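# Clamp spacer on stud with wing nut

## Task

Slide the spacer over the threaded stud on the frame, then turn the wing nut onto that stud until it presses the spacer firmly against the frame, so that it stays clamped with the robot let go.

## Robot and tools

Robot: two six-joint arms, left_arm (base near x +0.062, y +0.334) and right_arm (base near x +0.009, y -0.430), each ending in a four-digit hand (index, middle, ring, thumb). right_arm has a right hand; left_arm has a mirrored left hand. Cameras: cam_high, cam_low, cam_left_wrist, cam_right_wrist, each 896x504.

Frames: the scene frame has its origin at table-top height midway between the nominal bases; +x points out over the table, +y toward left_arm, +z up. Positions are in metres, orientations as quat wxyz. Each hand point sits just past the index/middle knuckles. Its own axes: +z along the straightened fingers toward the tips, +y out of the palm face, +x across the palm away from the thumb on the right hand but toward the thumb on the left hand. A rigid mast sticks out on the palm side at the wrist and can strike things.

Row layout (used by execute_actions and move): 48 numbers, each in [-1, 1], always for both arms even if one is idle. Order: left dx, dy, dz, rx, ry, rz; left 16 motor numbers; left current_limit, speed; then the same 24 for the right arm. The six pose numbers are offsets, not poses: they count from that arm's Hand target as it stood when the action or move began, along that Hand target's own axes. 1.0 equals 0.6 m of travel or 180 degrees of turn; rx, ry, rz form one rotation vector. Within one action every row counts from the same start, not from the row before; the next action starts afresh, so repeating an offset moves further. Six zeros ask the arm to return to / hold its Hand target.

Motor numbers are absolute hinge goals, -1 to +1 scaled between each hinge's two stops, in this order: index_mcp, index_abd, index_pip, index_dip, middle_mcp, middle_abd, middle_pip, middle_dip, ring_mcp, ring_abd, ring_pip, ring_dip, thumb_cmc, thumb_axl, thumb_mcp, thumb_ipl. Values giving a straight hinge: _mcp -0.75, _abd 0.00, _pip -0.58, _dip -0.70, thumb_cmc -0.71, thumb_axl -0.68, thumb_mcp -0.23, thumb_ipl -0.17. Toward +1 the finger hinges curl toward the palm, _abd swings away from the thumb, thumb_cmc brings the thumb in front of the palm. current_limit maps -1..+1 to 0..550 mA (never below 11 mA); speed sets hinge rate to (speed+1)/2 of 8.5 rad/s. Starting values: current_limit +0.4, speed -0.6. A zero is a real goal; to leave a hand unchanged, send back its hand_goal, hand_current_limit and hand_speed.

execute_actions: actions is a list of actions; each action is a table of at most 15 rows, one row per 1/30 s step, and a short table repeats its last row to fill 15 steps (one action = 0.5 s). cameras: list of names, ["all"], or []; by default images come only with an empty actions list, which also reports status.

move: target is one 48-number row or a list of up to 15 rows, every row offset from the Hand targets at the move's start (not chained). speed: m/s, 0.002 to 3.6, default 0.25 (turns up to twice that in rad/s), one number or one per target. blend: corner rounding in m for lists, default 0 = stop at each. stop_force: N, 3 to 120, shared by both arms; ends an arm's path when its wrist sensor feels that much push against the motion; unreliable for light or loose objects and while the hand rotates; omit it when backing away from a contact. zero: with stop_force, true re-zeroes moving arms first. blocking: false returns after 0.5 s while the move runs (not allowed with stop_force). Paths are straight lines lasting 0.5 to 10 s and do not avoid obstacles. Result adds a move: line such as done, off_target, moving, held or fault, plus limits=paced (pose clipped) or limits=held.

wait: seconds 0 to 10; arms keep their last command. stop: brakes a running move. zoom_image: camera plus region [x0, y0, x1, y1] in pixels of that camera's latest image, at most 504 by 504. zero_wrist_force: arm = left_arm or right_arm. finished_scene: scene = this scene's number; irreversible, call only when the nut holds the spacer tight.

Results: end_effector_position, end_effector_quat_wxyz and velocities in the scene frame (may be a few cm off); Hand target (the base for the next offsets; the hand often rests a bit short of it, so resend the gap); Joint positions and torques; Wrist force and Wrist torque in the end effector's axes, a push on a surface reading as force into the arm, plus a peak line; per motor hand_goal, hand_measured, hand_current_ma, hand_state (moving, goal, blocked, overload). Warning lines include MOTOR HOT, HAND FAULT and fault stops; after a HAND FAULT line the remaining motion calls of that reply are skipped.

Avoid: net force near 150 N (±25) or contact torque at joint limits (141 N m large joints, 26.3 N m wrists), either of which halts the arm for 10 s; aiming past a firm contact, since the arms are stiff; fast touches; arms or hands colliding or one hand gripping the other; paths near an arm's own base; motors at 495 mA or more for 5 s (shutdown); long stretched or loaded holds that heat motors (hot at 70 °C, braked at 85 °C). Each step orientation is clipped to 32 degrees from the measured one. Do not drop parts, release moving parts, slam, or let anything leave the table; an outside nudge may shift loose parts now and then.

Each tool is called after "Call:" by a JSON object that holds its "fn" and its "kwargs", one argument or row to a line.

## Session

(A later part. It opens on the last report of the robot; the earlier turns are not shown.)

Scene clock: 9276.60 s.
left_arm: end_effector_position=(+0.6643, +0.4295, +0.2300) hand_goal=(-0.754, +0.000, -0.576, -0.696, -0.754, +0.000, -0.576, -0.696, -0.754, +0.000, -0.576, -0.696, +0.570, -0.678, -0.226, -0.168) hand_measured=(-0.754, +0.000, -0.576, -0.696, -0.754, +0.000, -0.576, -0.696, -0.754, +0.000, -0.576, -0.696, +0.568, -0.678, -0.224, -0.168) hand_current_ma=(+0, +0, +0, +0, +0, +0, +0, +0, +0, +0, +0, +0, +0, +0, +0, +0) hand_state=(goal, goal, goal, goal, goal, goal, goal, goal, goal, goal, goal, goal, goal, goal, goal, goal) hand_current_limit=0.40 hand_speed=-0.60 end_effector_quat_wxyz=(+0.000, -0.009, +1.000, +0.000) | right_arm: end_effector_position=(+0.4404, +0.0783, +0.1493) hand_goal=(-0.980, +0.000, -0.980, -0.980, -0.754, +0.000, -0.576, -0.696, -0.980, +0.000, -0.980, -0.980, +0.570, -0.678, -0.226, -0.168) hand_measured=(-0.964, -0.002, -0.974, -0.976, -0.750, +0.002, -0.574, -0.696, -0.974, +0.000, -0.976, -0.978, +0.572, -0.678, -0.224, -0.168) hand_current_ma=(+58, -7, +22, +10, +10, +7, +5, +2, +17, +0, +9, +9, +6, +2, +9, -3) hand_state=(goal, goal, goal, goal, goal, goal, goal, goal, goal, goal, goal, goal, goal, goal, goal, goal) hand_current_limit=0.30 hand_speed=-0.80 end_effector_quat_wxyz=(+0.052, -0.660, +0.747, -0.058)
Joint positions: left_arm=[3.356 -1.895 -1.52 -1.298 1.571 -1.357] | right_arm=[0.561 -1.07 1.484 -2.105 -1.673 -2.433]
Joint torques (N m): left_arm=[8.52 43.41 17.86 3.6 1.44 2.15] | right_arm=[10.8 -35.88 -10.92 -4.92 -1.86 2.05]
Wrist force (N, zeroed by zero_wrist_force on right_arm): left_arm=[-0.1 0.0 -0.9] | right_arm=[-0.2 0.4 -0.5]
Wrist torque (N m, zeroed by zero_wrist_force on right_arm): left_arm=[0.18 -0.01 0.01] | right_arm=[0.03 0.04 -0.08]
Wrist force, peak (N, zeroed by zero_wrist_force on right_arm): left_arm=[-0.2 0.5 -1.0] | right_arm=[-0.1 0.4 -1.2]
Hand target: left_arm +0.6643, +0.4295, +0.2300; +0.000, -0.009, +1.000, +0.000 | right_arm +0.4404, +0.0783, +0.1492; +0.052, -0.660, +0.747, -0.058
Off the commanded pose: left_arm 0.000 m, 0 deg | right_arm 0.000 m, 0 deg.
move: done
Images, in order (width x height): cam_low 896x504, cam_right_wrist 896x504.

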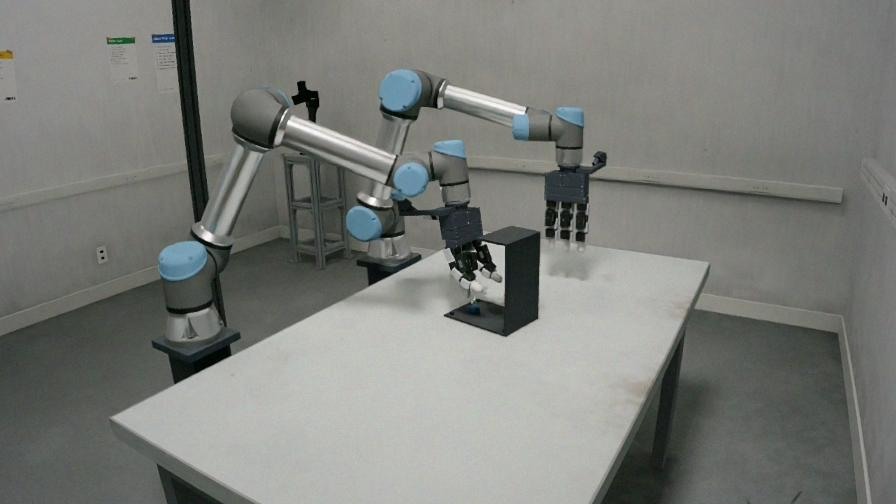

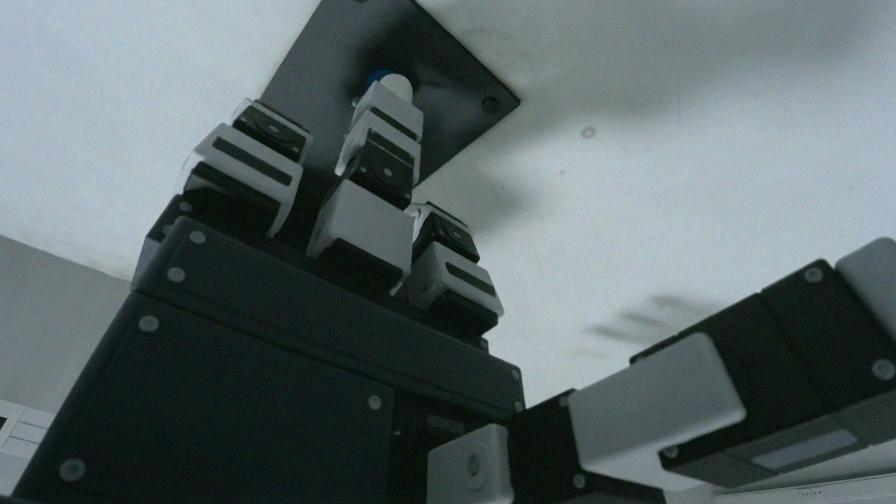

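Call:
{"fn": "move", "kwargs": {
  "target": [0,0,0,0,0,0,-0.754,0,-0.576,-0.696,-0.754,0,-0.576,-0.696,-0.754,0,-0.576,-0.696,0.571,-0.678,-0.226,-0.168,0.4,-0.6, 0,0.0051,0.0323,0,0,0, -0.98,0,-0.98,-0.98,-0.754,0,-0.576,-0.696,-0.98,0,-0.98,-0.98,0.571,-0.678,-0.226,-0.168,0.3,-0.8],
  "speed": 0.03,
  "stop_force": 4
}}

Call:
{"fn": "move", "kwargs": {
  "target": [
    [0,0,0,0,0,0,-0.754,0,-0.576,-0.696,-0.754,0,-0.576,-0.696,-0.754,0,-0.576,-0.696,0.571,-0.678,-0.226,-0.168,0.4,-0.6, -0.00815,-0.00074,0.00012,0,0,0, -0.98,0,-0.98,-0.98,-0.754,0,-0.576,-0.696,-0.98,0,-0.98,-0.98,0.571,-0.678,-0.226,-0.168,0.3,-0.8],
    [0,0,0,0,0,0,-0.754,0,-0.576,-0.696,-0.754,0,-0.576,-0.696,-0.754,0,-0.576,-0.696,0.571,-0.678,-0.226,-0.168,0.4,-0.6, -0.0159,-0.00359,0.00057,0,0,0, -0.98,0,-0.98,-0.98,-0.754,0,-0.576,-0.696,-0.98,0,-0.98,-0.98,0.571,-0.678,-0.226,-0.168,0.3,-0.8],
    [0,0,0,0,0,0,-0.754,0,-0.576,-0.696,-0.754,0,-0.576,-0.696,-0.754,0,-0.576,-0.696,0.571,-0.678,-0.226,-0.168,0.4,-0.6, -0.02263,-0.00832,0.00131,0,0,0, -0.98,0,-0.98,-0.98,-0.754,0,-0.576,-0.696,-0.98,0,-0.98,-0.98,0.571,-0.678,-0.226,-0.168,0.3,-0.8]
  ],
  "speed": 0.012,
  "blend": [0.001,0.001,0],
  "cameras": ["cam_right_wrist","cam_low"]
}}

Call:
{"fn": "zoom_image", "kwargs": {
  "camera": "cam_right_wrist",
  "region": [330, 45, 470, 155]
}}

Call:
{"fn": "zoom_image", "kwargs": {
  "camera": "cam_low",
  "region": [450, 285, 500, 325]
}}

Scene clock: 9324.43 s.
left_arm: end_effector_position=(+0.6643, +0.4295, +0.2300) hand_goal=(-0.754, +0.000, -0.576, -0.696, -0.754, +0.000, -0.576, -0.696, -0.754, +0.000, -0.576, -0.696, +0.570, -0.678, -0.226, -0.168) hand_measured=(-0.754, +0.000, -0.576, -0.696, -0.754, +0.000, -0.576, -0.696, -0.754, +0.000, -0.576, -0.696, +0.568, -0.678, -0.224, -0.168) hand_current_ma=(+0, +0, +0, +0, +0, +0, +0, +0, +0, +0, +0, +0, +0, +0, +0, +0) hand_state=(goal, goal, goal, goal, goal, goal, goal, goal, goal, goal, goal, goal, goal, goal, goal, goal) hand_current_limit=0.40 hand_speed=-0.60 end_effector_quat_wxyz=(+0.000, -0.009, +1.000, +0.000) | right_arm: end_effector_position=(+0.4404, +0.0783, +0.1296) hand_goal=(-0.980, +0.000, -0.980, -0.980, -0.754, +0.000, -0.576, -0.696, -0.980, +0.000, -0.980, -0.980, +0.570, -0.678, -0.226, -0.168) hand_measured=(-0.964, -0.002, -0.974, -0.976, -0.750, +0.002, -0.574, -0.696, -0.974, +0.000, -0.976, -0.978, +0.572, -0.678, -0.224, -0.168) hand_current_ma=(+58, -7, +22, +10, +10, +7, +5, +2, +17, +0, +9, +9, +6, +2, +9, -3) hand_state=(goal, goal, goal, goal, goal, goal, goal, goal, goal, goal, goal, goal, goal, goal, goal, goal) hand_current_limit=0.30 hand_speed=-0.80 end_effector_quat_wxyz=(+0.052, -0.660, +0.747, -0.058)
Joint positions: left_arm=[3.356 -1.895 -1.52 -1.298 1.571 -1.357] | right_arm=[0.561 -1.05 1.508 -2.149 -1.673 -2.433]
Joint torques (N m): left_arm=[8.3 43.21 17.31 3.48 1.46 2.28] | right_arm=[9.94 -35.48 -10.6 -4.57 -0.23 2.01]
Wrist force (N, zeroed by zero_wrist_force on right_arm): left_arm=[-0.2 0.1 -0.8] | right_arm=[0.0 0.4 -0.5]
Wrist torque (N m, zeroed by zero_wrist_force on right_arm): left_arm=[0.19 0.01 0.00] | right_arm=[0.03 0.02 -0.06]
Wrist force, peak (N, zeroed by zero_wrist_force on right_arm): left_arm=[-0.2 0.2 -1.0] | right_arm=[-0.3 0.6 -1.0]
Hand target: left_arm +0.6643, +0.4295, +0.2300; +0.000, -0.009, +1.000, +0.000 | right_arm +0.4404, +0.0783, +0.1296; +0.052, -0.660, +0.747, -0.058
Off the commanded pose: left_arm 0.000 m, 0 deg | right_arm 0.000 m, 0 deg.
move: done

Scene clock: 9326.03 s.
left_arm: end_effector_position=(+0.6643, +0.4295, +0.2300) hand_goal=(-0.754, +0.000, -0.576, -0.696, -0.754, +0.000, -0.576, -0.696, -0.754, +0.000, -0.576, -0.696, +0.570, -0.678, -0.226, -0.168) hand_measured=(-0.754, +0.000, -0.576, -0.696, -0.754, +0.000, -0.576, -0.696, -0.754, +0.000, -0.576, -0.696, +0.568, -0.678, -0.224, -0.168) hand_current_ma=(+0, +0, +0, +0, +0, +0, +0, +0, +0, +0, +0, +0, +0, +0, +0, +0) hand_state=(goal, goal, goal, goal, goal, goal, goal, goal, goal, goal, goal, goal, goal, goal, goal, goal) hand_current_limit=0.40 hand_speed=-0.60 end_effector_quat_wxyz=(+0.000, -0.009, +1.000, +0.000) | right_arm: end_effector_position=(+0.4470, +0.0911, +0.1296) hand_goal=(-0.980, +0.000, -0.980, -0.980, -0.754, +0.000, -0.576, -0.696, -0.980, +0.000, -0.980, -0.980, +0.570, -0.678, -0.226, -0.168) hand_measured=(-0.964, -0.002, -0.974, -0.976, -0.750, +0.002, -0.574, -0.696, -0.974, +0.000, -0.976, -0.978, +0.572, -0.678, -0.224, -0.168) hand_current_ma=(+58, -7, +22, +10, +10, +7, +5, +2, +17, +0, +9, +9, +6, +2, +9, -3) hand_state=(goal, goal, goal, goal, goal, goal, goal, goal, goal, goal, goal, goal, goal, goal, goal, goal) hand_current_limit=0.30 hand_speed=-0.80 end_effector_quat_wxyz=(+0.052, -0.660, +0.747, -0.058)
Joint positions: left_arm=[3.356 -1.895 -1.52 -1.298 1.571 -1.357] | right_arm=[0.572 -1.02 1.46 -2.129 -1.674 -2.423]
Joint torques (N m): left_arm=[7.95 42.8 17.32 3.68 1.56 2.18] | right_arm=[10.93 -37.02 -32.82 -0.67 -2.18 2.04]
Wrist force (N, zeroed by zero_wrist_force on right_arm): left_arm=[-0.3 0.1 -0.9] | right_arm=[-0.2 0.6 -0.7]
Wrist torque (N m, zeroed by zero_wrist_force on right_arm): left_arm=[0.20 0.01 0.00] | right_arm=[0.07 0.05 -0.07]
Wrist force, peak (N, zeroed by zero_wrist_force on right_arm): left_arm=[-0.1 0.3 -1.0] | right_arm=[-0.6 0.4 -0.8]
Hand target: left_arm +0.6643, +0.4295, +0.2300; +0.000, -0.009, +1.000, +0.000 | right_arm +0.4471, +0.0911, +0.1296; +0.052, -0.660, +0.747, -0.058
Off the commanded pose: left_arm 0.000 m, 0 deg | right_arm 0.000 m, 0 deg.
move: done
Images, in order (width x height): cam_low 896x504, cam_right_wrist 896x504.

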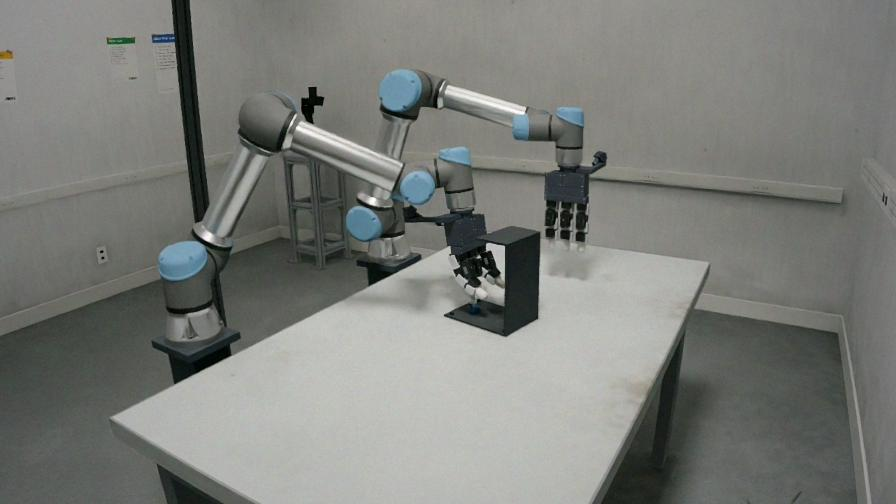

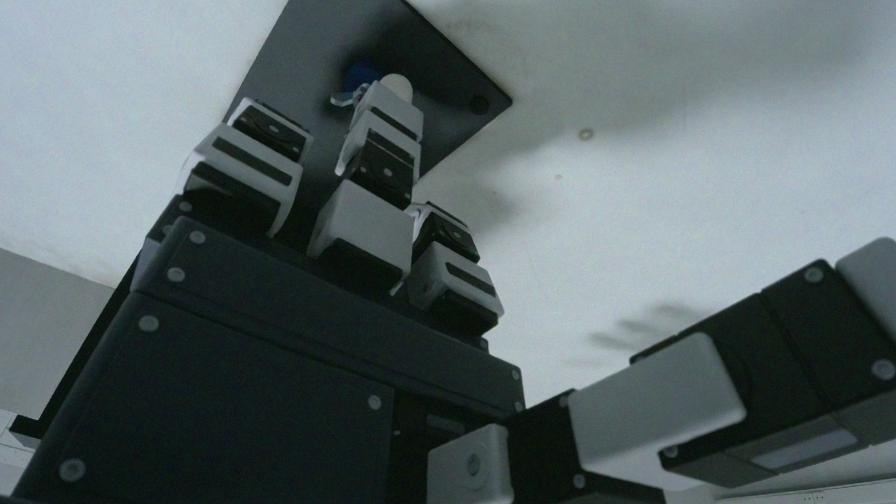

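Scaled by 3.600.

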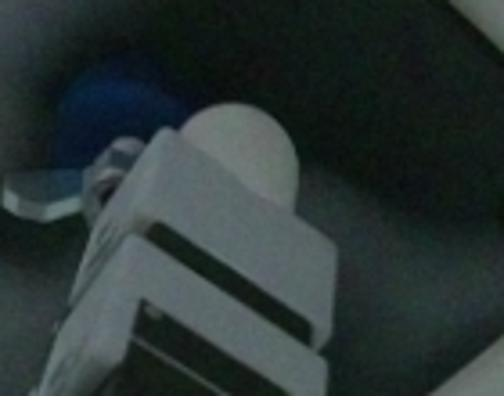

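Scaled by 10.080.

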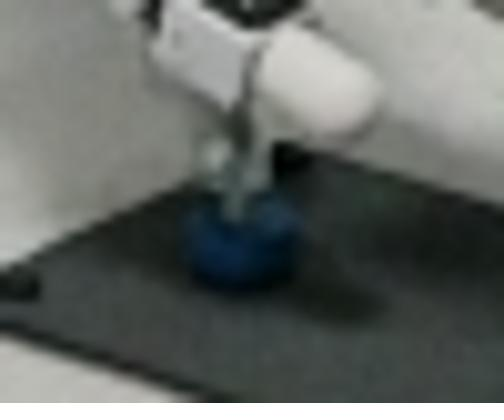

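Call:
{"fn": "zoom_image", "kwargs": {
  "camera": "cam_right_wrist",
  "region": [320, 50, 420, 120]
}}

Scaled by 5.040.

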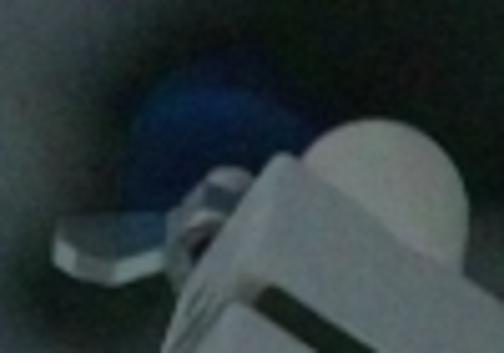

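Call:
{"fn": "move", "kwargs": {
  "target": [
    [0,0,0,0,0,0,-0.754,0,-0.576,-0.696,-0.754,0,-0.576,-0.696,-0.754,0,-0.576,-0.696,0.571,-0.678,-0.226,-0.168,0.4,-0.6, 0.00673,0.00473,-0.00074,0,0,0, -0.98,0,-0.98,-0.98,-0.754,0,-0.576,-0.696,-0.98,0,-0.98,-0.98,0.571,-0.678,-0.226,-0.168,0.3,-0.8],
    [0,0,0,0,0,0,-0.754,0,-0.576,-0.696,-0.754,0,-0.576,-0.696,-0.754,0,-0.576,-0.696,0.571,-0.678,-0.226,-0.168,0.4,-0.6, 0.01448,0.00758,-0.00119,0,0,0, -0.98,0,-0.98,-0.98,-0.754,0,-0.576,-0.696,-0.98,0,-0.98,-0.98,0.571,-0.678,-0.226,-0.168,0.3,-0.8],
    [0,0,0,0,0,0,-0.754,0,-0.576,-0.696,-0.754,0,-0.576,-0.696,-0.754,0,-0.576,-0.696,0.571,-0.678,-0.226,-0.168,0.4,-0.6, 0.02263,0.00832,-0.00131,0,0,0, -0.98,0,-0.98,-0.98,-0.754,0,-0.576,-0.696,-0.98,0,-0.98,-0.98,0.571,-0.678,-0.226,-0.168,0.3,-0.8]
  ],
  "speed": 0.015,
  "blend": [0.001,0.001,0],
  "cameras": ["cam_right_wrist","cam_low"]
}}

Call:
{"fn": "zoom_image", "kwargs": {
  "camera": "cam_right_wrist",
  "region": [330, 50, 430, 120]
}}

Call:
{"fn": "zoom_image", "kwargs": {
  "camera": "cam_low",
  "region": [450, 285, 500, 325]
}}

Scene clock: 9359.90 s.
left_arm: end_effector_position=(+0.6643, +0.4295, +0.2300) hand_goal=(-0.754, +0.000, -0.576, -0.696, -0.754, +0.000, -0.576, -0.696, -0.754, +0.000, -0.576, -0.696, +0.570, -0.678, -0.226, -0.168) hand_measured=(-0.754, +0.000, -0.576, -0.696, -0.754, +0.000, -0.576, -0.696, -0.754, +0.000, -0.576, -0.696, +0.568, -0.678, -0.224, -0.168) hand_current_ma=(+0, +0, +0, +0, +0, +0, +0, +0, +0, +0, +0, +0, +0, +0, +0, +0) hand_state=(goal, goal, goal, goal, goal, goal, goal, goal, goal, goal, goal, goal, goal, goal, goal, goal) hand_current_limit=0.40 hand_speed=-0.60 end_effector_quat_wxyz=(+0.000, -0.009, +1.000, +0.000) | right_arm: end_effector_position=(+0.4404, +0.0784, +0.1296) hand_goal=(-0.980, +0.000, -0.980, -0.980, -0.754, +0.000, -0.576, -0.696, -0.980, +0.000, -0.980, -0.980, +0.570, -0.678, -0.226, -0.168) hand_measured=(-0.964, -0.002, -0.974, -0.976, -0.750, +0.002, -0.574, -0.696, -0.974, +0.000, -0.976, -0.978, +0.572, -0.678, -0.224, -0.168) hand_current_ma=(+58, -7, +22, +10, +10, +7, +5, +2, +17, +0, +9, +9, +6, +2, +9, -3) hand_state=(goal, goal, goal, goal, goal, goal, goal, goal, goal, goal, goal, goal, goal, goal, goal, goal) hand_current_limit=0.30 hand_speed=-0.80 end_effector_quat_wxyz=(+0.052, -0.660, +0.747, -0.058)
Joint positions: left_arm=[3.356 -1.895 -1.52 -1.298 1.571 -1.357] | right_arm=[0.561 -1.05 1.508 -2.148 -1.673 -2.433]
Joint torques (N m): left_arm=[7.9 43.02 17.32 3.62 1.43 2.26] | right_arm=[-11.18 -48.72 -9.46 -4.56 2.2 -2.09]
Wrist force (N, zeroed by zero_wrist_force on right_arm): left_arm=[0.0 0.1 -1.0] | right_arm=[-0.3 0.1 -0.3]
Wrist torque (N m, zeroed by zero_wrist_force on right_arm): left_arm=[0.20 -0.03 0.02] | right_arm=[-0.02 0.05 0.03]
Wrist force, peak (N, zeroed by zero_wrist_force on right_arm): left_arm=[-0.1 0.3 -1.1] | right_arm=[-0.1 0.9 -0.7]
Hand target: left_arm +0.6643, +0.4295, +0.2300; +0.000, -0.009, +1.000, +0.000 | right_arm +0.4404, +0.0783, +0.1296; +0.052, -0.660, +0.747, -0.058
Off the commanded pose: left_arm 0.000 m, 0 deg | right_arm 0.000 m, 0 deg.
move: done
Images, in order (width x height): cam_low 896x504, cam_right_wrist 896x504.

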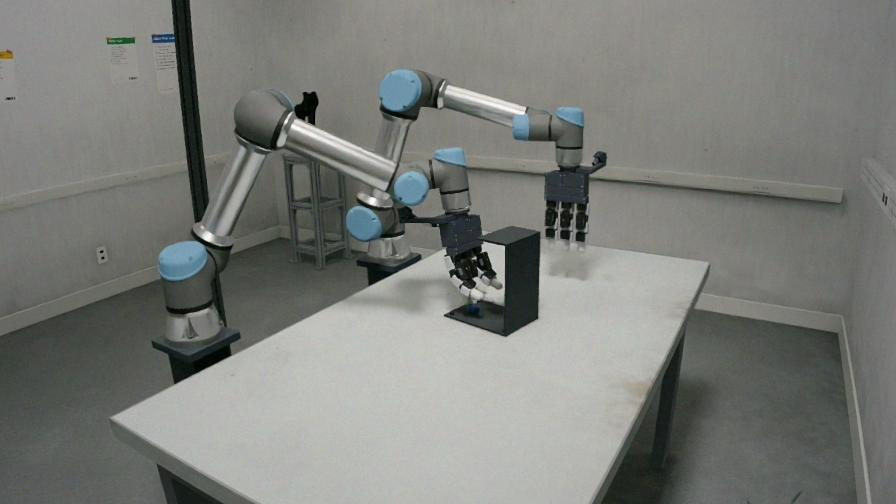

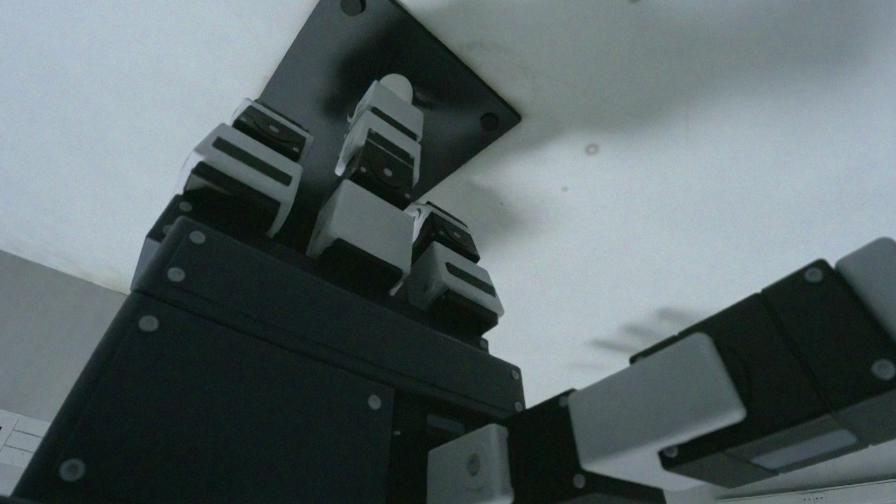

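Scaled by 5.040.

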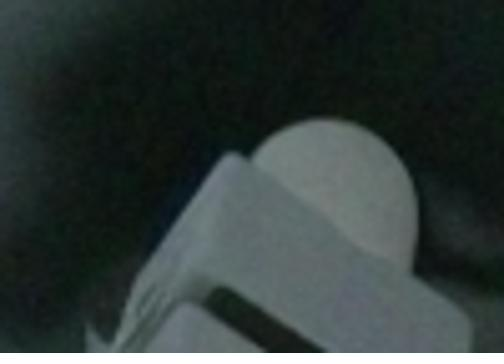

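Scaled by 10.080.

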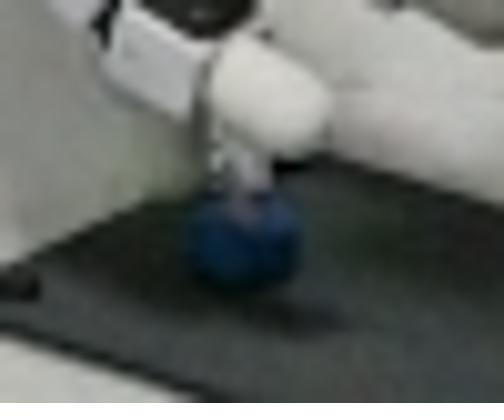

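Call:
{"fn": "move", "kwargs": {
  "target": [
    [0,0,0,0,0,0,-0.754,0,-0.576,-0.696,-0.754,0,-0.576,-0.696,-0.754,0,-0.576,-0.696,0.571,-0.678,-0.226,-0.168,0.4,-0.6, 0,-0.0104,-0.0659,0,0,0, -0.98,0,-0.98,-0.98,-0.754,0,-0.576,-0.696,-0.98,0,-0.98,-0.98,0.571,-0.678,-0.226,-0.168,0.3,-0.8],
    [0,0,0,0,0,0,-0.754,0,-0.576,-0.696,-0.754,0,-0.576,-0.696,-0.754,0,-0.576,-0.696,0.571,-0.678,-0.226,-0.168,0.4,-0.6, 0.02,-0.0804,-0.0546,0,0,0, -0.98,0,-0.98,-0.98,-0.754,0,-0.576,-0.696,-0.98,0,-0.98,-0.98,0.571,-0.678,-0.226,-0.168,0.3,-0.8]
  ],
  "speed": 0.06,
  "blend": [0.003,0],
  "cameras": ["cam_right_wrist","cam_low"]
}}

Call:
{"fn": "zoom_image", "kwargs": {
  "camera": "cam_right_wrist",
  "region": [380, 10, 500, 100]
}}

Call:
{"fn": "zoom_image", "kwargs": {
  "camera": "cam_low",
  "region": [450, 285, 500, 325]
}}

Scene clock: 9372.27 s.
left_arm: end_effector_position=(+0.6643, +0.4295, +0.2300) hand_goal=(-0.754, +0.000, -0.576, -0.696, -0.754, +0.000, -0.576, -0.696, -0.754, +0.000, -0.576, -0.696, +0.570, -0.678, -0.226, -0.168) hand_measured=(-0.754, +0.000, -0.576, -0.696, -0.754, +0.000, -0.576, -0.696, -0.754, +0.000, -0.576, -0.696, +0.568, -0.678, -0.224, -0.168) hand_current_ma=(+0, +0, +0, +0, +0, +0, +0, +0, +0, +0, +0, +0, +0, +0, +0, +0) hand_state=(goal, goal, goal, goal, goal, goal, goal, goal, goal, goal, goal, goal, goal, goal, goal, goal) hand_current_limit=0.40 hand_speed=-0.60 end_effector_quat_wxyz=(+0.000, -0.009, +1.000, +0.000) | right_arm: end_effector_position=(+0.4809, +0.0612, +0.1695) hand_goal=(-0.980, +0.000, -0.980, -0.980, -0.754, +0.000, -0.576, -0.696, -0.980, +0.000, -0.980, -0.980, +0.570, -0.678, -0.226, -0.168) hand_measured=(-0.964, -0.002, -0.974, -0.976, -0.750, +0.002, -0.574, -0.696, -0.974, +0.000, -0.976, -0.978, +0.572, -0.678, -0.224, -0.168) hand_current_ma=(+58, -7, +22, +10, +10, +7, +5, +2, +17, +0, +9, +9, +6, +2, +9, -3) hand_state=(goal, goal, goal, goal, goal, goal, goal, goal, goal, goal, goal, goal, goal, goal, goal, goal) hand_current_limit=0.30 hand_speed=-0.80 end_effector_quat_wxyz=(+0.052, -0.660, +0.747, -0.058)
Joint positions: left_arm=[3.356 -1.895 -1.52 -1.298 1.571 -1.357] | right_arm=[0.507 -1.047 1.395 -2.043 -1.666 -2.487]
Joint torques (N m): left_arm=[8.26 43.03 17.46 3.55 1.41 2.3] | right_arm=[-11.49 -36.8 -32.55 -0.55 2.29 -2.09]
Wrist force (N, zeroed by zero_wrist_force on right_arm): left_arm=[-0.1 0.4 -0.6] | right_arm=[-0.5 0.5 -0.9]
Wrist torque (N m, zeroed by zero_wrist_force on right_arm): left_arm=[0.21 -0.01 0.01] | right_arm=[0.08 0.09 0.02]
Wrist force, peak (N, zeroed by zero_wrist_force on right_arm): left_arm=[-0.2 0.5 -1.1] | right_arm=[-0.6 0.8 -1.1]
Hand target: left_arm +0.6643, +0.4295, +0.2300; +0.000, -0.009, +1.000, +0.000 | right_arm +0.4811, +0.0611, +0.1695; +0.052, -0.660, +0.747, -0.058
Off the commanded pose: left_arm 0.000 m, 0 deg | right_arm 0.000 m, 0 deg.
move: done
Images, in order (width x height): cam_low 896x504, cam_right_wrist 896x504.

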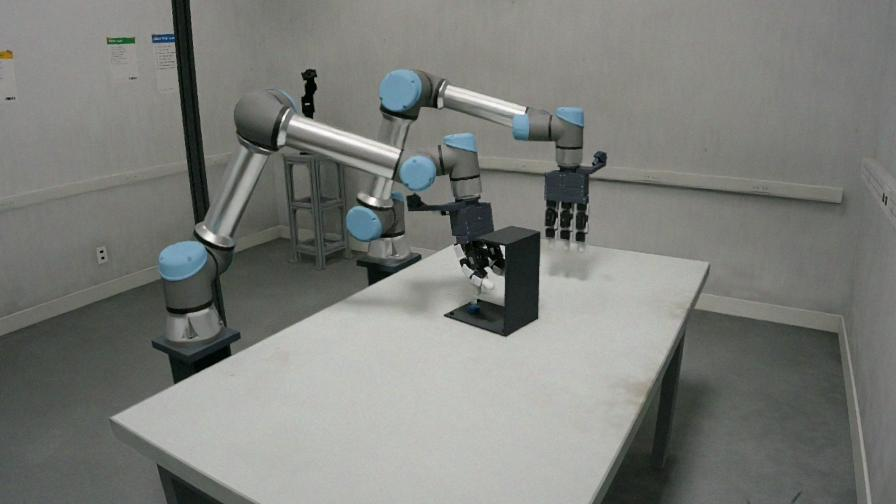

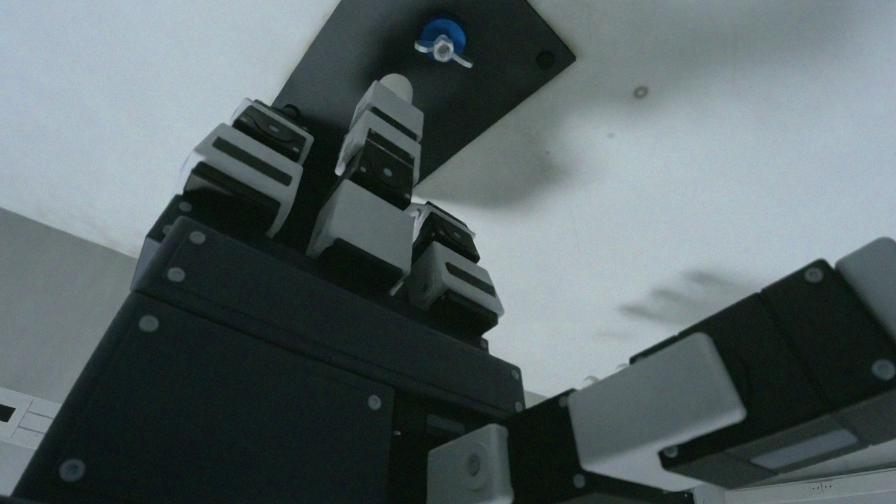

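Scaled by 4.200.

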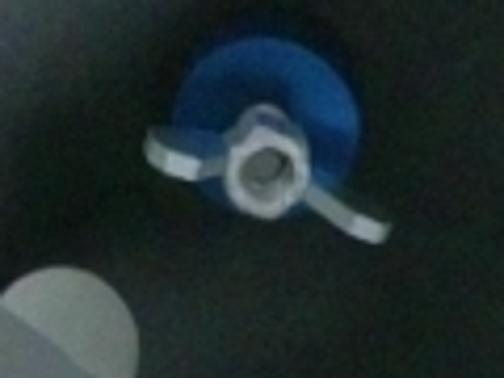

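Scaled by 10.080.

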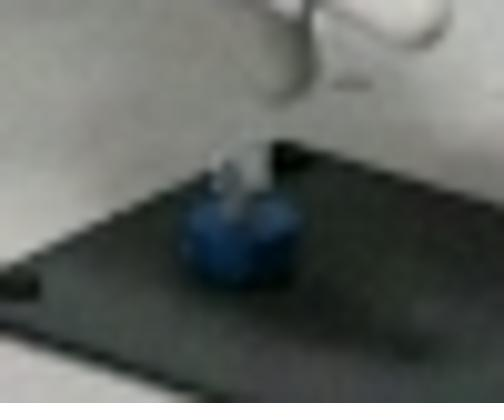

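Call:
{"fn": "move", "kwargs": {
  "target": [0,0,0,0,0,0,-0.754,0,-0.576,-0.696,-0.754,0,-0.576,-0.696,-0.754,0,-0.576,-0.696,0.571,-0.678,-0.226,-0.168,0.4,-0.6, 0.0163,0.0058,-0.044,-0.0497,0,0, -0.8,-0.1,-0.576,-0.696,-0.8,0.1,-0.576,-0.696,-0.98,0,-0.98,-0.98,0.571,-0.678,-0.226,-0.168,0.3,-0.8],
  "speed": 0.08
}}

Call:
{"fn": "move", "kwargs": {
  "target": [
    [0,0,0,0,0,0,-0.754,0,-0.576,-0.696,-0.754,0,-0.576,-0.696,-0.754,0,-0.576,-0.696,0.571,-0.678,-0.226,-0.168,0.4,-0.6, -0.06378,-0.01798,0,0,0,0.16667, -0.754,-0.1,-0.576,-0.696,-0.754,0.1,-0.576,-0.696,-0.98,0,-0.98,-0.98,0.571,-0.678,-0.226,-0.168,0.3,-0.8],
    [0,0,0,0,0,0,-0.754,0,-0.576,-0.696,-0.754,0,-0.576,-0.696,-0.754,0,-0.576,-0.696,0.571,-0.678,-0.226,-0.168,0.4,-0.6, -0.11002,-0.06544,0,0,0,0.33333, -0.754,-0.1,-0.576,-0.696,-0.754,0.1,-0.576,-0.696,-0.98,0,-0.98,-0.98,0.571,-0.678,-0.226,-0.168,0.3,-0.8],
    [0,0,0,0,0,0,-0.754,0,-0.576,-0.696,-0.754,0,-0.576,-0.696,-0.754,0,-0.576,-0.696,0.571,-0.678,-0.226,-0.168,0.4,-0.6, -0.12633,-0.12967,0,0,0,0.5, -0.754,-0.1,-0.576,-0.696,-0.754,0.1,-0.576,-0.696,-0.98,0,-0.98,-0.98,0.571,-0.678,-0.226,-0.168,0.3,-0.8],
    [0,0,0,0,0,0,-0.754,0,-0.576,-0.696,-0.754,0,-0.576,-0.696,-0.754,0,-0.576,-0.696,0.571,-0.678,-0.226,-0.168,0.4,-0.6, -0.12154,-0.16274,0,0,0,0.58333, -0.754,-0.1,-0.576,-0.696,-0.754,0.1,-0.576,-0.696,-0.98,0,-0.98,-0.98,0.571,-0.678,-0.226,-0.168,0.3,-0.8]
  ],
  "speed": 0.2,
  "blend": [0.01,0.01,0.01,0],
  "cameras": ["cam_right_wrist"]
}}

Call:
{"fn": "zoom_image", "kwargs": {
  "camera": "cam_right_wrist",
  "region": [370, 30, 500, 130]
}}

Scene clock: 9426.40 s.
left_arm: end_effector_position=(+0.6643, +0.4295, +0.2300) hand_goal=(-0.754, +0.000, -0.576, -0.696, -0.754, +0.000, -0.576, -0.696, -0.754, +0.000, -0.576, -0.696, +0.570, -0.678, -0.226, -0.168) hand_measured=(-0.754, +0.000, -0.576, -0.696, -0.754, +0.000, -0.576, -0.696, -0.754, +0.000, -0.576, -0.696, +0.568, -0.678, -0.224, -0.168) hand_current_ma=(+0, +0, +0, +0, +0, +0, +0, +0, +0, +0, +0, +0, +0, +0, +0, +0) hand_state=(goal, goal, goal, goal, goal, goal, goal, goal, goal, goal, goal, goal, goal, goal, goal, goal) hand_current_limit=0.40 hand_speed=-0.60 end_effector_quat_wxyz=(+0.000, -0.009, +1.000, +0.000) | right_arm: end_effector_position=(+0.4724, +0.0523, +0.1950) hand_goal=(-0.800, -0.100, -0.576, -0.696, -0.800, +0.100, -0.576, -0.696, -0.980, +0.000, -0.980, -0.980, +0.570, -0.678, -0.226, -0.168) hand_measured=(-0.798, -0.096, -0.578, -0.698, -0.794, +0.096, -0.574, -0.696, -0.974, +0.000, -0.976, -0.978, +0.572, -0.678, -0.224, -0.168) hand_current_ma=(+4, +10, -6, -8, +24, -10, +5, +2, +17, +0, +9, +9, +6, +2, +9, -3) hand_state=(goal, goal, goal, goal, goal, goal, goal, goal, goal, goal, goal, goal, goal, goal, goal, goal) hand_current_limit=0.30 hand_speed=-0.80 end_effector_quat_wxyz=(+0.001, -0.662, +0.749, +0.000)
Joint positions: left_arm=[3.356 -1.895 -1.52 -1.298 1.571 -1.357] | right_arm=[0.47 -1.04 1.31 -1.842 -1.57 -2.518]
Joint torques (N m): left_arm=[7.84 43.13 17.02 3.63 1.49 2.19] | right_arm=[-11.29 -36.95 -32.06 -0.37 2.45 -2.08]
Wrist force (N, zeroed by zero_wrist_force on right_arm): left_arm=[0.0 0.4 -0.6] | right_arm=[0.0 0.0 -0.8]
Wrist torque (N m, zeroed by zero_wrist_force on right_arm): left_arm=[0.21 -0.02 0.02] | right_arm=[0.06 0.01 0.03]
Wrist force, peak (N, zeroed by zero_wrist_force on right_arm): left_arm=[-0.1 0.2 -1.1] | right_arm=[-0.4 0.6 -1.2]
Hand target: left_arm +0.6643, +0.4295, +0.2300; +0.000, -0.009, +1.000, +0.000 | right_arm +0.4724, +0.0523, +0.1950; +0.001, -0.662, +0.749, +0.000
Off the commanded pose: left_arm 0.000 m, 0 deg | right_arm 0.000 m, 0 deg.
move: done

Scene clock: 9431.67 s.
left_arm: end_effector_position=(+0.6643, +0.4295, +0.2300) hand_goal=(-0.754, +0.000, -0.576, -0.696, -0.754, +0.000, -0.576, -0.696, -0.754, +0.000, -0.576, -0.696, +0.570, -0.678, -0.226, -0.168) hand_measured=(-0.754, +0.000, -0.576, -0.696, -0.754, +0.000, -0.576, -0.696, -0.754, +0.000, -0.576, -0.696, +0.568, -0.678, -0.224, -0.168) hand_current_ma=(+0, +0, +0, +0, +0, +0, +0, +0, +0, +0, +0, +0, +0, +0, +0, +0) hand_state=(goal, goal, goal, goal, goal, goal, goal, goal, goal, goal, goal, goal, goal, goal, goal, goal) hand_current_limit=0.40 hand_speed=-0.60 end_effector_quat_wxyz=(+0.000, -0.009, +1.000, +0.000) | right_arm: end_effector_position=(+0.5782, +0.1126, +0.1952) hand_goal=(-0.754, -0.100, -0.576, -0.696, -0.754, +0.100, -0.576, -0.696, -0.980, +0.000, -0.980, -0.980, +0.570, -0.678, -0.226, -0.168) hand_measured=(-0.756, -0.096, -0.578, -0.698, -0.756, +0.096, -0.574, -0.696, -0.974, +0.000, -0.976, -0.978, +0.572, -0.678, -0.224, -0.168) hand_current_ma=(-4, +10, -6, -8, -4, -10, +5, +2, +17, +0, +9, +9, +6, +2, +9, -3) hand_state=(goal, goal, goal, goal, goal, goal, goal, goal, goal, goal, goal, goal, goal, goal, goal, goal) hand_current_limit=0.30 hand_speed=-0.80 end_effector_quat_wxyz=(+0.000, +0.191, +0.982, +0.001)
Joint positions: left_arm=[3.356 -1.895 -1.52 -1.298 1.571 -1.357] | right_arm=[0.52 -1.055 1.334 -1.851 -1.57 -0.636]
Joint torques (N m): left_arm=[8.43 42.73 17.04 3.71 1.38 2.29] | right_arm=[10.41 -36.36 -33.51 -0.5 -2.04 1.88]
Wrist force (N, zeroed by zero_wrist_force on right_arm): left_arm=[0.1 0.4 -0.8] | right_arm=[0.0 0.0 -0.7]
Wrist torque (N m, zeroed by zero_wrist_force on right_arm): left_arm=[0.22 -0.03 0.02] | right_arm=[0.04 0.03 -0.10]
Wrist force, peak (N, zeroed by zero_wrist_force on right_arm): left_arm=[-0.2 0.5 -1.0] | right_arm=[0.3 0.2 -1.0]
Hand target: left_arm +0.6643, +0.4295, +0.2300; +0.000, -0.009, +1.000, +0.000 | right_arm +0.5783, +0.1126, +0.1952; +0.000, +0.192, +0.981, +0.001
Off the commanded pose: left_arm 0.000 m, 0 deg | right_arm 0.000 m, 0 deg.
move: done
Images, in order (width x height): cam_right_wrist 896x504.

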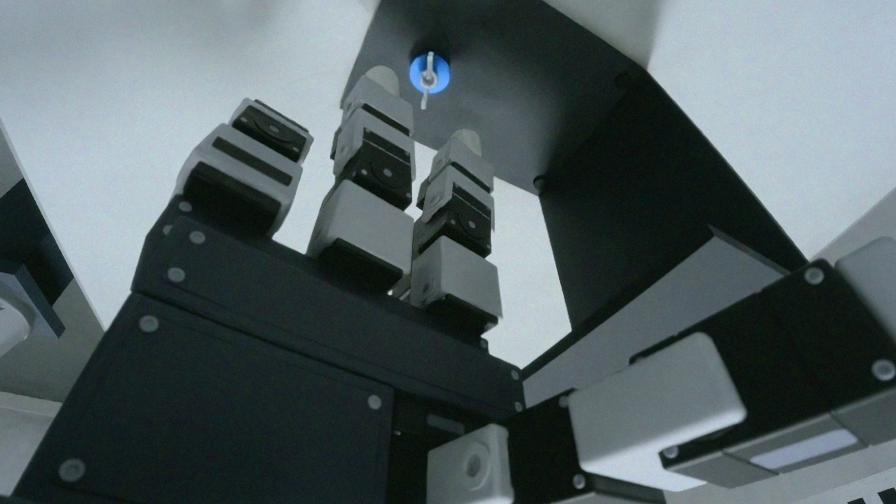

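Scaled by 3.877.

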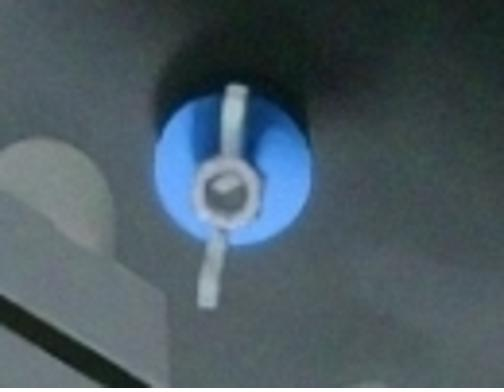

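Call:
{"fn": "move", "kwargs": {
  "target": [0,0,0,0,0,0,-0.754,0,-0.576,-0.696,-0.754,0,-0.576,-0.696,-0.754,0,-0.576,-0.696,0.571,-0.678,-0.226,-0.168,0.4,-0.6, 0,0,0.0778,0,0,0, -0.754,-0.1,-0.576,-0.696,-0.754,0.1,-0.576,-0.696,-0.98,0,-0.98,-0.98,0.571,-0.678,-0.226,-0.168,0.3,-0.8],
  "speed": 0.05,
  "stop_force": 4
}}

Call:
{"fn": "execute_actions", "kwargs": {
  "actions": [
    [[0,0,0,0,0,0,-0.754,0,-0.576,-0.696,-0.754,0,-0.576,-0.696,-0.754,0,-0.576,-0.696,0.571,-0.678,-0.226,-0.168,0.4,-0.6, 0,0,0,0,0,0, -0.754,0.042,-0.576,-0.696,-0.754,-0.042,-0.576,-0.696,-0.98,0,-0.98,-0.98,0.571,-0.678,-0.226,-0.168,0.0,-0.95]]
  ]
}}

Call:
{"fn": "wait", "kwargs": {
  "seconds": 1,
  "cameras": ["cam_right_wrist"]
}}

Call:
{"fn": "zoom_image", "kwargs": {
  "camera": "cam_right_wrist",
  "region": [370, 50, 500, 150]
}}

Scene clock: 9455.30 s.
left_arm: end_effector_position=(+0.6643, +0.4295, +0.2300) hand_goal=(-0.754, +0.000, -0.576, -0.696, -0.754, +0.000, -0.576, -0.696, -0.754, +0.000, -0.576, -0.696, +0.570, -0.678, -0.226, -0.168) hand_measured=(-0.754, +0.000, -0.576, -0.696, -0.754, +0.000, -0.576, -0.696, -0.754, +0.000, -0.576, -0.696, +0.568, -0.678, -0.224, -0.168) hand_current_ma=(+0, +0, +0, +0, +0, +0, +0, +0, +0, +0, +0, +0, +0, +0, +0, +0) hand_state=(goal, goal, goal, goal, goal, goal, goal, goal, goal, goal, goal, goal, goal, goal, goal, goal) hand_current_limit=0.40 hand_speed=-0.60 end_effector_quat_wxyz=(+0.000, -0.009, +1.000, +0.000) | right_arm: end_effector_position=(+0.5783, +0.1126, +0.1485) hand_goal=(-0.754, -0.100, -0.576, -0.696, -0.754, +0.100, -0.576, -0.696, -0.980, +0.000, -0.980, -0.980, +0.570, -0.678, -0.226, -0.168) hand_measured=(-0.756, -0.096, -0.578, -0.698, -0.756, +0.096, -0.574, -0.696, -0.974, +0.000, -0.976, -0.978, +0.572, -0.678, -0.224, -0.168) hand_current_ma=(-4, +10, -6, -8, -4, -9, +5, +2, +17, +0, +9, +9, +6, +2, +9, -3) hand_state=(goal, goal, goal, goal, goal, goal, goal, goal, goal, goal, goal, goal, goal, goal, goal, goal) hand_current_limit=0.30 hand_speed=-0.80 end_effector_quat_wxyz=(+0.000, +0.192, +0.981, +0.001)
Joint positions: left_arm=[3.356 -1.895 -1.52 -1.298 1.571 -1.357] | right_arm=[0.52 -1.019 1.402 -1.955 -1.57 -0.636]
Joint torques (N m): left_arm=[8.41 42.93 16.78 3.62 1.37 2.23] | right_arm=[9.94 -37.46 -11.27 -4.65 0.27 2.04]
Wrist force (N, zeroed by zero_wrist_force on right_arm): left_arm=[0.1 0.2 -0.5] | right_arm=[-0.1 0.1 -0.7]
Wrist torque (N m, zeroed by zero_wrist_force on right_arm): left_arm=[0.18 -0.02 0.02] | right_arm=[0.05 0.02 -0.09]
Wrist force, peak (N, zeroed by zero_wrist_force on right_arm): left_arm=[0.0 0.3 -1.1] | right_arm=[0.0 -0.2 -1.1]
Hand target: left_arm +0.6643, +0.4295, +0.2300; +0.000, -0.009, +1.000, +0.000 | right_arm +0.5783, +0.1126, +0.1485; +0.000, +0.192, +0.981, +0.001
Off the commanded pose: left_arm 0.000 m, 0 deg | right_arm 0.000 m, 0 deg.
move: done

Scene clock: 9456.23 s.
left_arm: end_effector_position=(+0.6643, +0.4295, +0.2300) hand_goal=(-0.754, +0.000, -0.576, -0.696, -0.754, +0.000, -0.576, -0.696, -0.754, +0.000, -0.576, -0.696, +0.570, -0.678, -0.226, -0.168) hand_measured=(-0.754, +0.000, -0.576, -0.696, -0.754, +0.000, -0.576, -0.696, -0.754, +0.000, -0.576, -0.696, +0.568, -0.678, -0.224, -0.168) hand_current_ma=(+0, +0, +0, +0, +0, +0, +0, +0, +0, +0, +0, +0, +0, +0, +0, +0) hand_state=(goal, goal, goal, goal, goal, goal, goal, goal, goal, goal, goal, goal, goal, goal, goal, goal) hand_current_limit=0.40 hand_speed=-0.60 end_effector_quat_wxyz=(+0.000, -0.009, +1.000, +0.000) | right_arm: end_effector_position=(+0.5783, +0.1126, +0.1485) hand_goal=(-0.754, +0.042, -0.576, -0.696, -0.754, -0.042, -0.576, -0.696, -0.980, +0.000, -0.980, -0.980, +0.570, -0.678, -0.226, -0.168) hand_measured=(-0.756, +0.038, -0.578, -0.698, -0.756, -0.038, -0.574, -0.696, -0.974, +0.000, -0.976, -0.978, +0.572, -0.678, -0.224, -0.168) hand_current_ma=(-4, -9, -6, -8, -4, +8, +5, +2, +17, +0, +9, +9, +6, +2, +9, -3) hand_state=(goal, goal, goal, goal, goal, goal, goal, goal, goal, goal, goal, goal, goal, goal, goal, goal) hand_current_limit=0.00 hand_speed=-0.95 end_effector_quat_wxyz=(+0.000, +0.192, +0.981, +0.001)
Joint positions: left_arm=[3.356 -1.895 -1.52 -1.298 1.571 -1.357] | right_arm=[0.52 -1.019 1.402 -1.955 -1.57 -0.636]
Joint torques (N m): left_arm=[8.68 42.77 16.72 3.68 1.44 2.15] | right_arm=[9.76 -37.26 -11.22 -4.66 1.08 1.99]
Wrist force (N, zeroed by zero_wrist_force on right_arm): left_arm=[-0.2 0.4 -0.8] | right_arm=[-0.1 0.5 -0.5]
Wrist torque (N m, zeroed by zero_wrist_force on right_arm): left_arm=[0.22 0.01 0.00] | right_arm=[0.09 0.02 -0.09]
Wrist force, peak (N, zeroed by zero_wrist_force on right_arm): left_arm=[-0.2 0.3 -1.0] | right_arm=[0.1 0.4 -1.0]
Hand target: left_arm +0.6643, +0.4295, +0.2300; +0.000, -0.009, +1.000, +0.000 | right_arm +0.5783, +0.1126, +0.1485; +0.000, +0.192, +0.981, +0.001
Off the commanded pose: left_arm 0.000 m, 0 deg | right_arm 0.000 m, 0 deg.

Scene clock: 9457.23 s.
left_arm: end_effector_position=(+0.6643, +0.4295, +0.2300) hand_goal=(-0.754, +0.000, -0.576, -0.696, -0.754, +0.000, -0.576, -0.696, -0.754, +0.000, -0.576, -0.696, +0.570, -0.678, -0.226, -0.168) hand_measured=(-0.754, +0.000, -0.576, -0.696, -0.754, +0.000, -0.576, -0.696, -0.754, +0.000, -0.576, -0.696, +0.568, -0.678, -0.224, -0.168) hand_current_ma=(+0, +0, +0, +0, +0, +0, +0, +0, +0, +0, +0, +0, +0, +0, +0, +0) hand_state=(goal, goal, goal, goal, goal, goal, goal, goal, goal, goal, goal, goal, goal, goal, goal, goal) hand_current_limit=0.40 hand_speed=-0.60 end_effector_quat_wxyz=(+0.000, -0.009, +1.000, +0.000) | right_arm: end_effector_position=(+0.5783, +0.1126, +0.1485) hand_goal=(-0.754, +0.042, -0.576, -0.696, -0.754, -0.042, -0.576, -0.696, -0.980, +0.000, -0.980, -0.980, +0.570, -0.678, -0.226, -0.168) hand_measured=(-0.756, +0.038, -0.578, -0.698, -0.756, -0.038, -0.574, -0.696, -0.974, +0.000, -0.976, -0.978, +0.572, -0.678, -0.224, -0.168) hand_current_ma=(-4, -9, -6, -8, -4, +8, +5, +2, +17, +0, +9, +9, +6, +2, +9, -3) hand_state=(goal, goal, goal, goal, goal, goal, goal, goal, goal, goal, goal, goal, goal, goal, goal, goal) hand_current_limit=0.00 hand_speed=-0.95 end_effector_quat_wxyz=(+0.000, +0.192, +0.981, +0.001)
Joint positions: left_arm=[3.356 -1.895 -1.52 -1.298 1.571 -1.357] | right_arm=[0.52 -1.019 1.402 -1.955 -1.57 -0.636]
Joint torques (N m): left_arm=[8.51 43.22 17.07 3.69 1.31 2.2] | right_arm=[9.67 -37.84 -11.6 -4.62 1.02 2.05]
Wrist force (N, zeroed by zero_wrist_force on right_arm): left_arm=[-0.2 0.3 -0.7] | right_arm=[0.0 0.1 -0.6]
Wrist torque (N m, zeroed by zero_wrist_force on right_arm): left_arm=[0.21 0.00 0.00] | right_arm=[0.06 0.01 -0.08]
Wrist force, peak (N, zeroed by zero_wrist_force on right_arm): left_arm=[-0.3 0.5 -1.0] | right_arm=[-0.3 -0.1 -1.0]
Hand target: left_arm +0.6643, +0.4295, +0.2300; +0.000, -0.009, +1.000, +0.000 | right_arm +0.5783, +0.1126, +0.1485; +0.000, +0.192, +0.981, +0.001
Off the commanded pose: left_arm 0.000 m, 0 deg | right_arm 0.000 m, 0 deg.
wait: 1.00 s; at rest by 0.17 s
Images, in order (width x height): cam_right_wrist 896x504.

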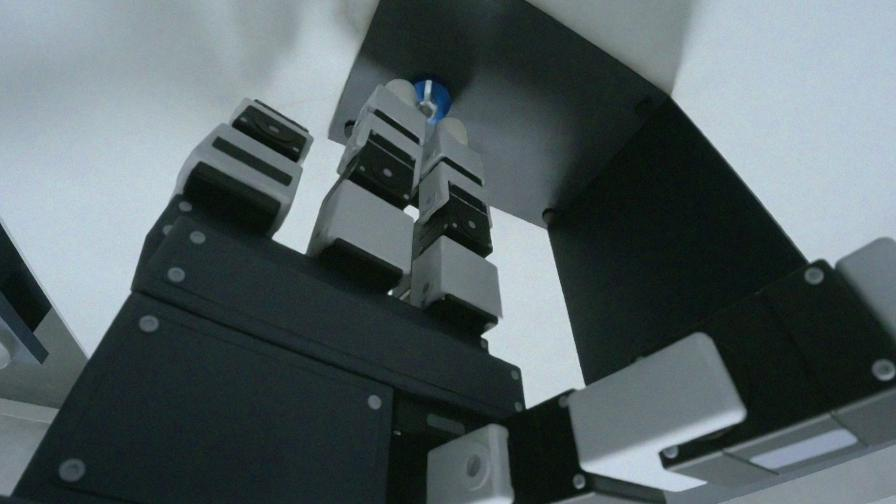

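Scaled by 3.877.

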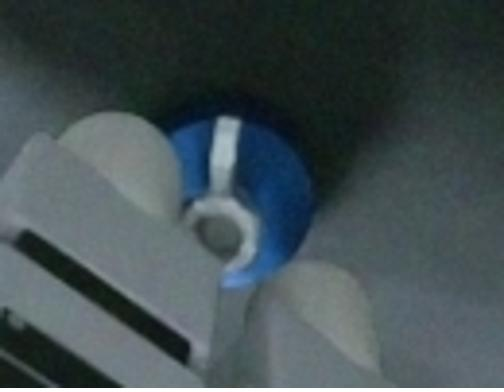

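Call:
{"fn": "execute_actions", "kwargs": {
  "actions": [],
  "cameras": ["cam_right_wrist", "cam_low"]
}}

Scene clock: 9500.97 s.
left_arm: end_effector_position=(+0.6643, +0.4295, +0.2300) hand_goal=(-0.754, +0.000, -0.576, -0.696, -0.754, +0.000, -0.576, -0.696, -0.754, +0.000, -0.576, -0.696, +0.570, -0.678, -0.226, -0.168) hand_measured=(-0.754, +0.000, -0.576, -0.696, -0.754, +0.000, -0.576, -0.696, -0.754, +0.000, -0.576, -0.696, +0.568, -0.678, -0.224, -0.168) hand_current_ma=(+0, +0, +0, +0, +0, +0, +0, +0, +0, +0, +0, +0, +0, +0, +0, +0) hand_state=(goal, goal, goal, goal, goal, goal, goal, goal, goal, goal, goal, goal, goal, goal, goal, goal) hand_current_limit=0.40 hand_speed=-0.60 end_effector_quat_wxyz=(+0.000, -0.009, +1.000, +0.000) | right_arm: end_effector_position=(+0.5783, +0.1126, +0.1485) hand_goal=(-0.754, +0.042, -0.576, -0.696, -0.754, -0.042, -0.576, -0.696, -0.980, +0.000, -0.980, -0.980, +0.570, -0.678, -0.226, -0.168) hand_measured=(-0.756, +0.038, -0.578, -0.698, -0.756, -0.038, -0.574, -0.696, -0.974, +0.000, -0.976, -0.978, +0.572, -0.678, -0.224, -0.168) hand_current_ma=(-4, -9, -6, -8, -4, +8, +5, +2, +17, +0, +9, +9, +6, +2, +9, -3) hand_state=(goal, goal, goal, goal, goal, goal, goal, goal, goal, goal, goal, goal, goal, goal, goal, goal) hand_current_limit=0.00 hand_speed=-0.95 end_effector_quat_wxyz=(+0.000, +0.192, +0.981, +0.001)
Joint positions: left_arm=[3.356 -1.895 -1.52 -1.298 1.571 -1.357] | right_arm=[0.52 -1.019 1.402 -1.955 -1.57 -0.636]
Joint velocities: within noise
Joint torques (N m): left_arm=[8.34 42.79 17.68 3.6 1.41 2.22] | right_arm=[9.72 -37.26 -11.14 -4.57 1.02 1.86]
Wrist force (N, zeroed by zero_wrist_force on right_arm): left_arm=[0.2 0.1 -0.8] | right_arm=[0.2 0.1 -0.7]
Wrist torque (N m, zeroed by zero_wrist_force on right_arm): left_arm=[0.19 -0.04 0.03] | right_arm=[0.06 -0.01 -0.07]
Wrist force, peak (N, zeroed by zero_wrist_force on right_arm): left_arm=[-0.3 0.5 -1.0] | right_arm=[-0.1 0.2 -1.0]
Hand target: left_arm +0.6643, +0.4295, +0.2300; +0.000, -0.009, +1.000, +0.000 | right_arm +0.5783, +0.1126, +0.1485; +0.000, +0.192, +0.981, +0.001
Off the commanded pose: left_arm 0.000 m, 0 deg | right_arm 0.000 m, 0 deg.
Images, in order (width x height): cam_low 896x504, cam_right_wrist 896x504.

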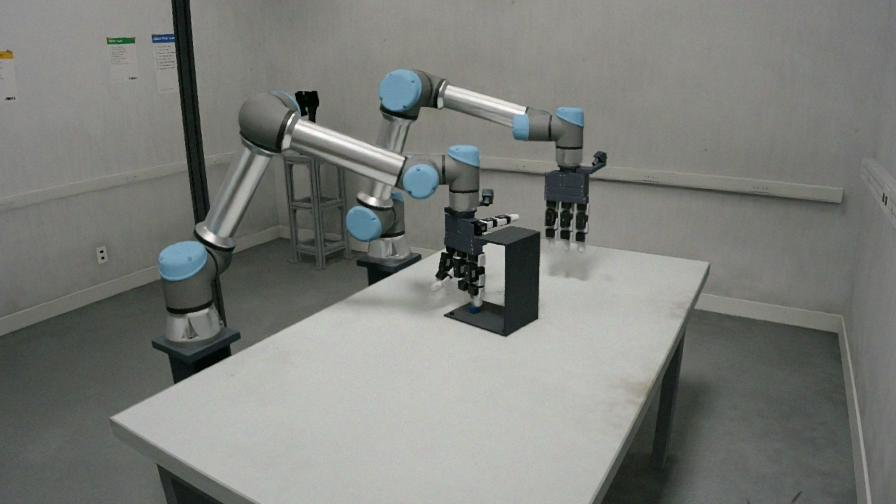

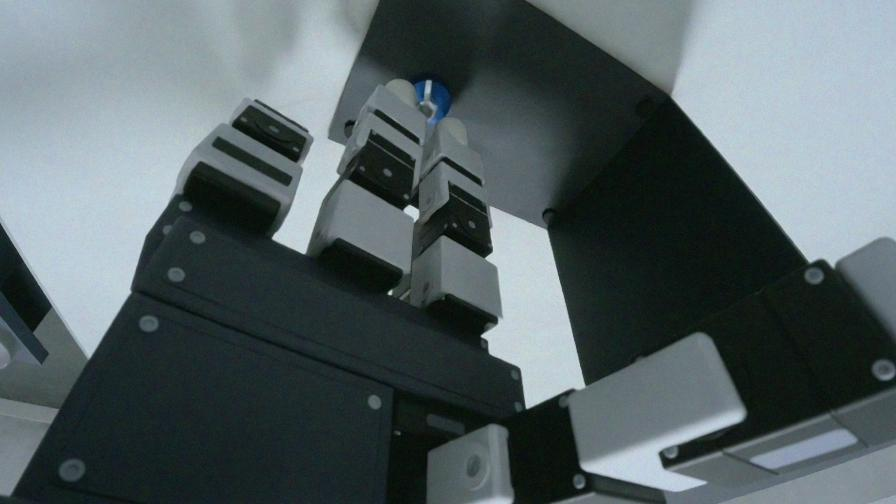

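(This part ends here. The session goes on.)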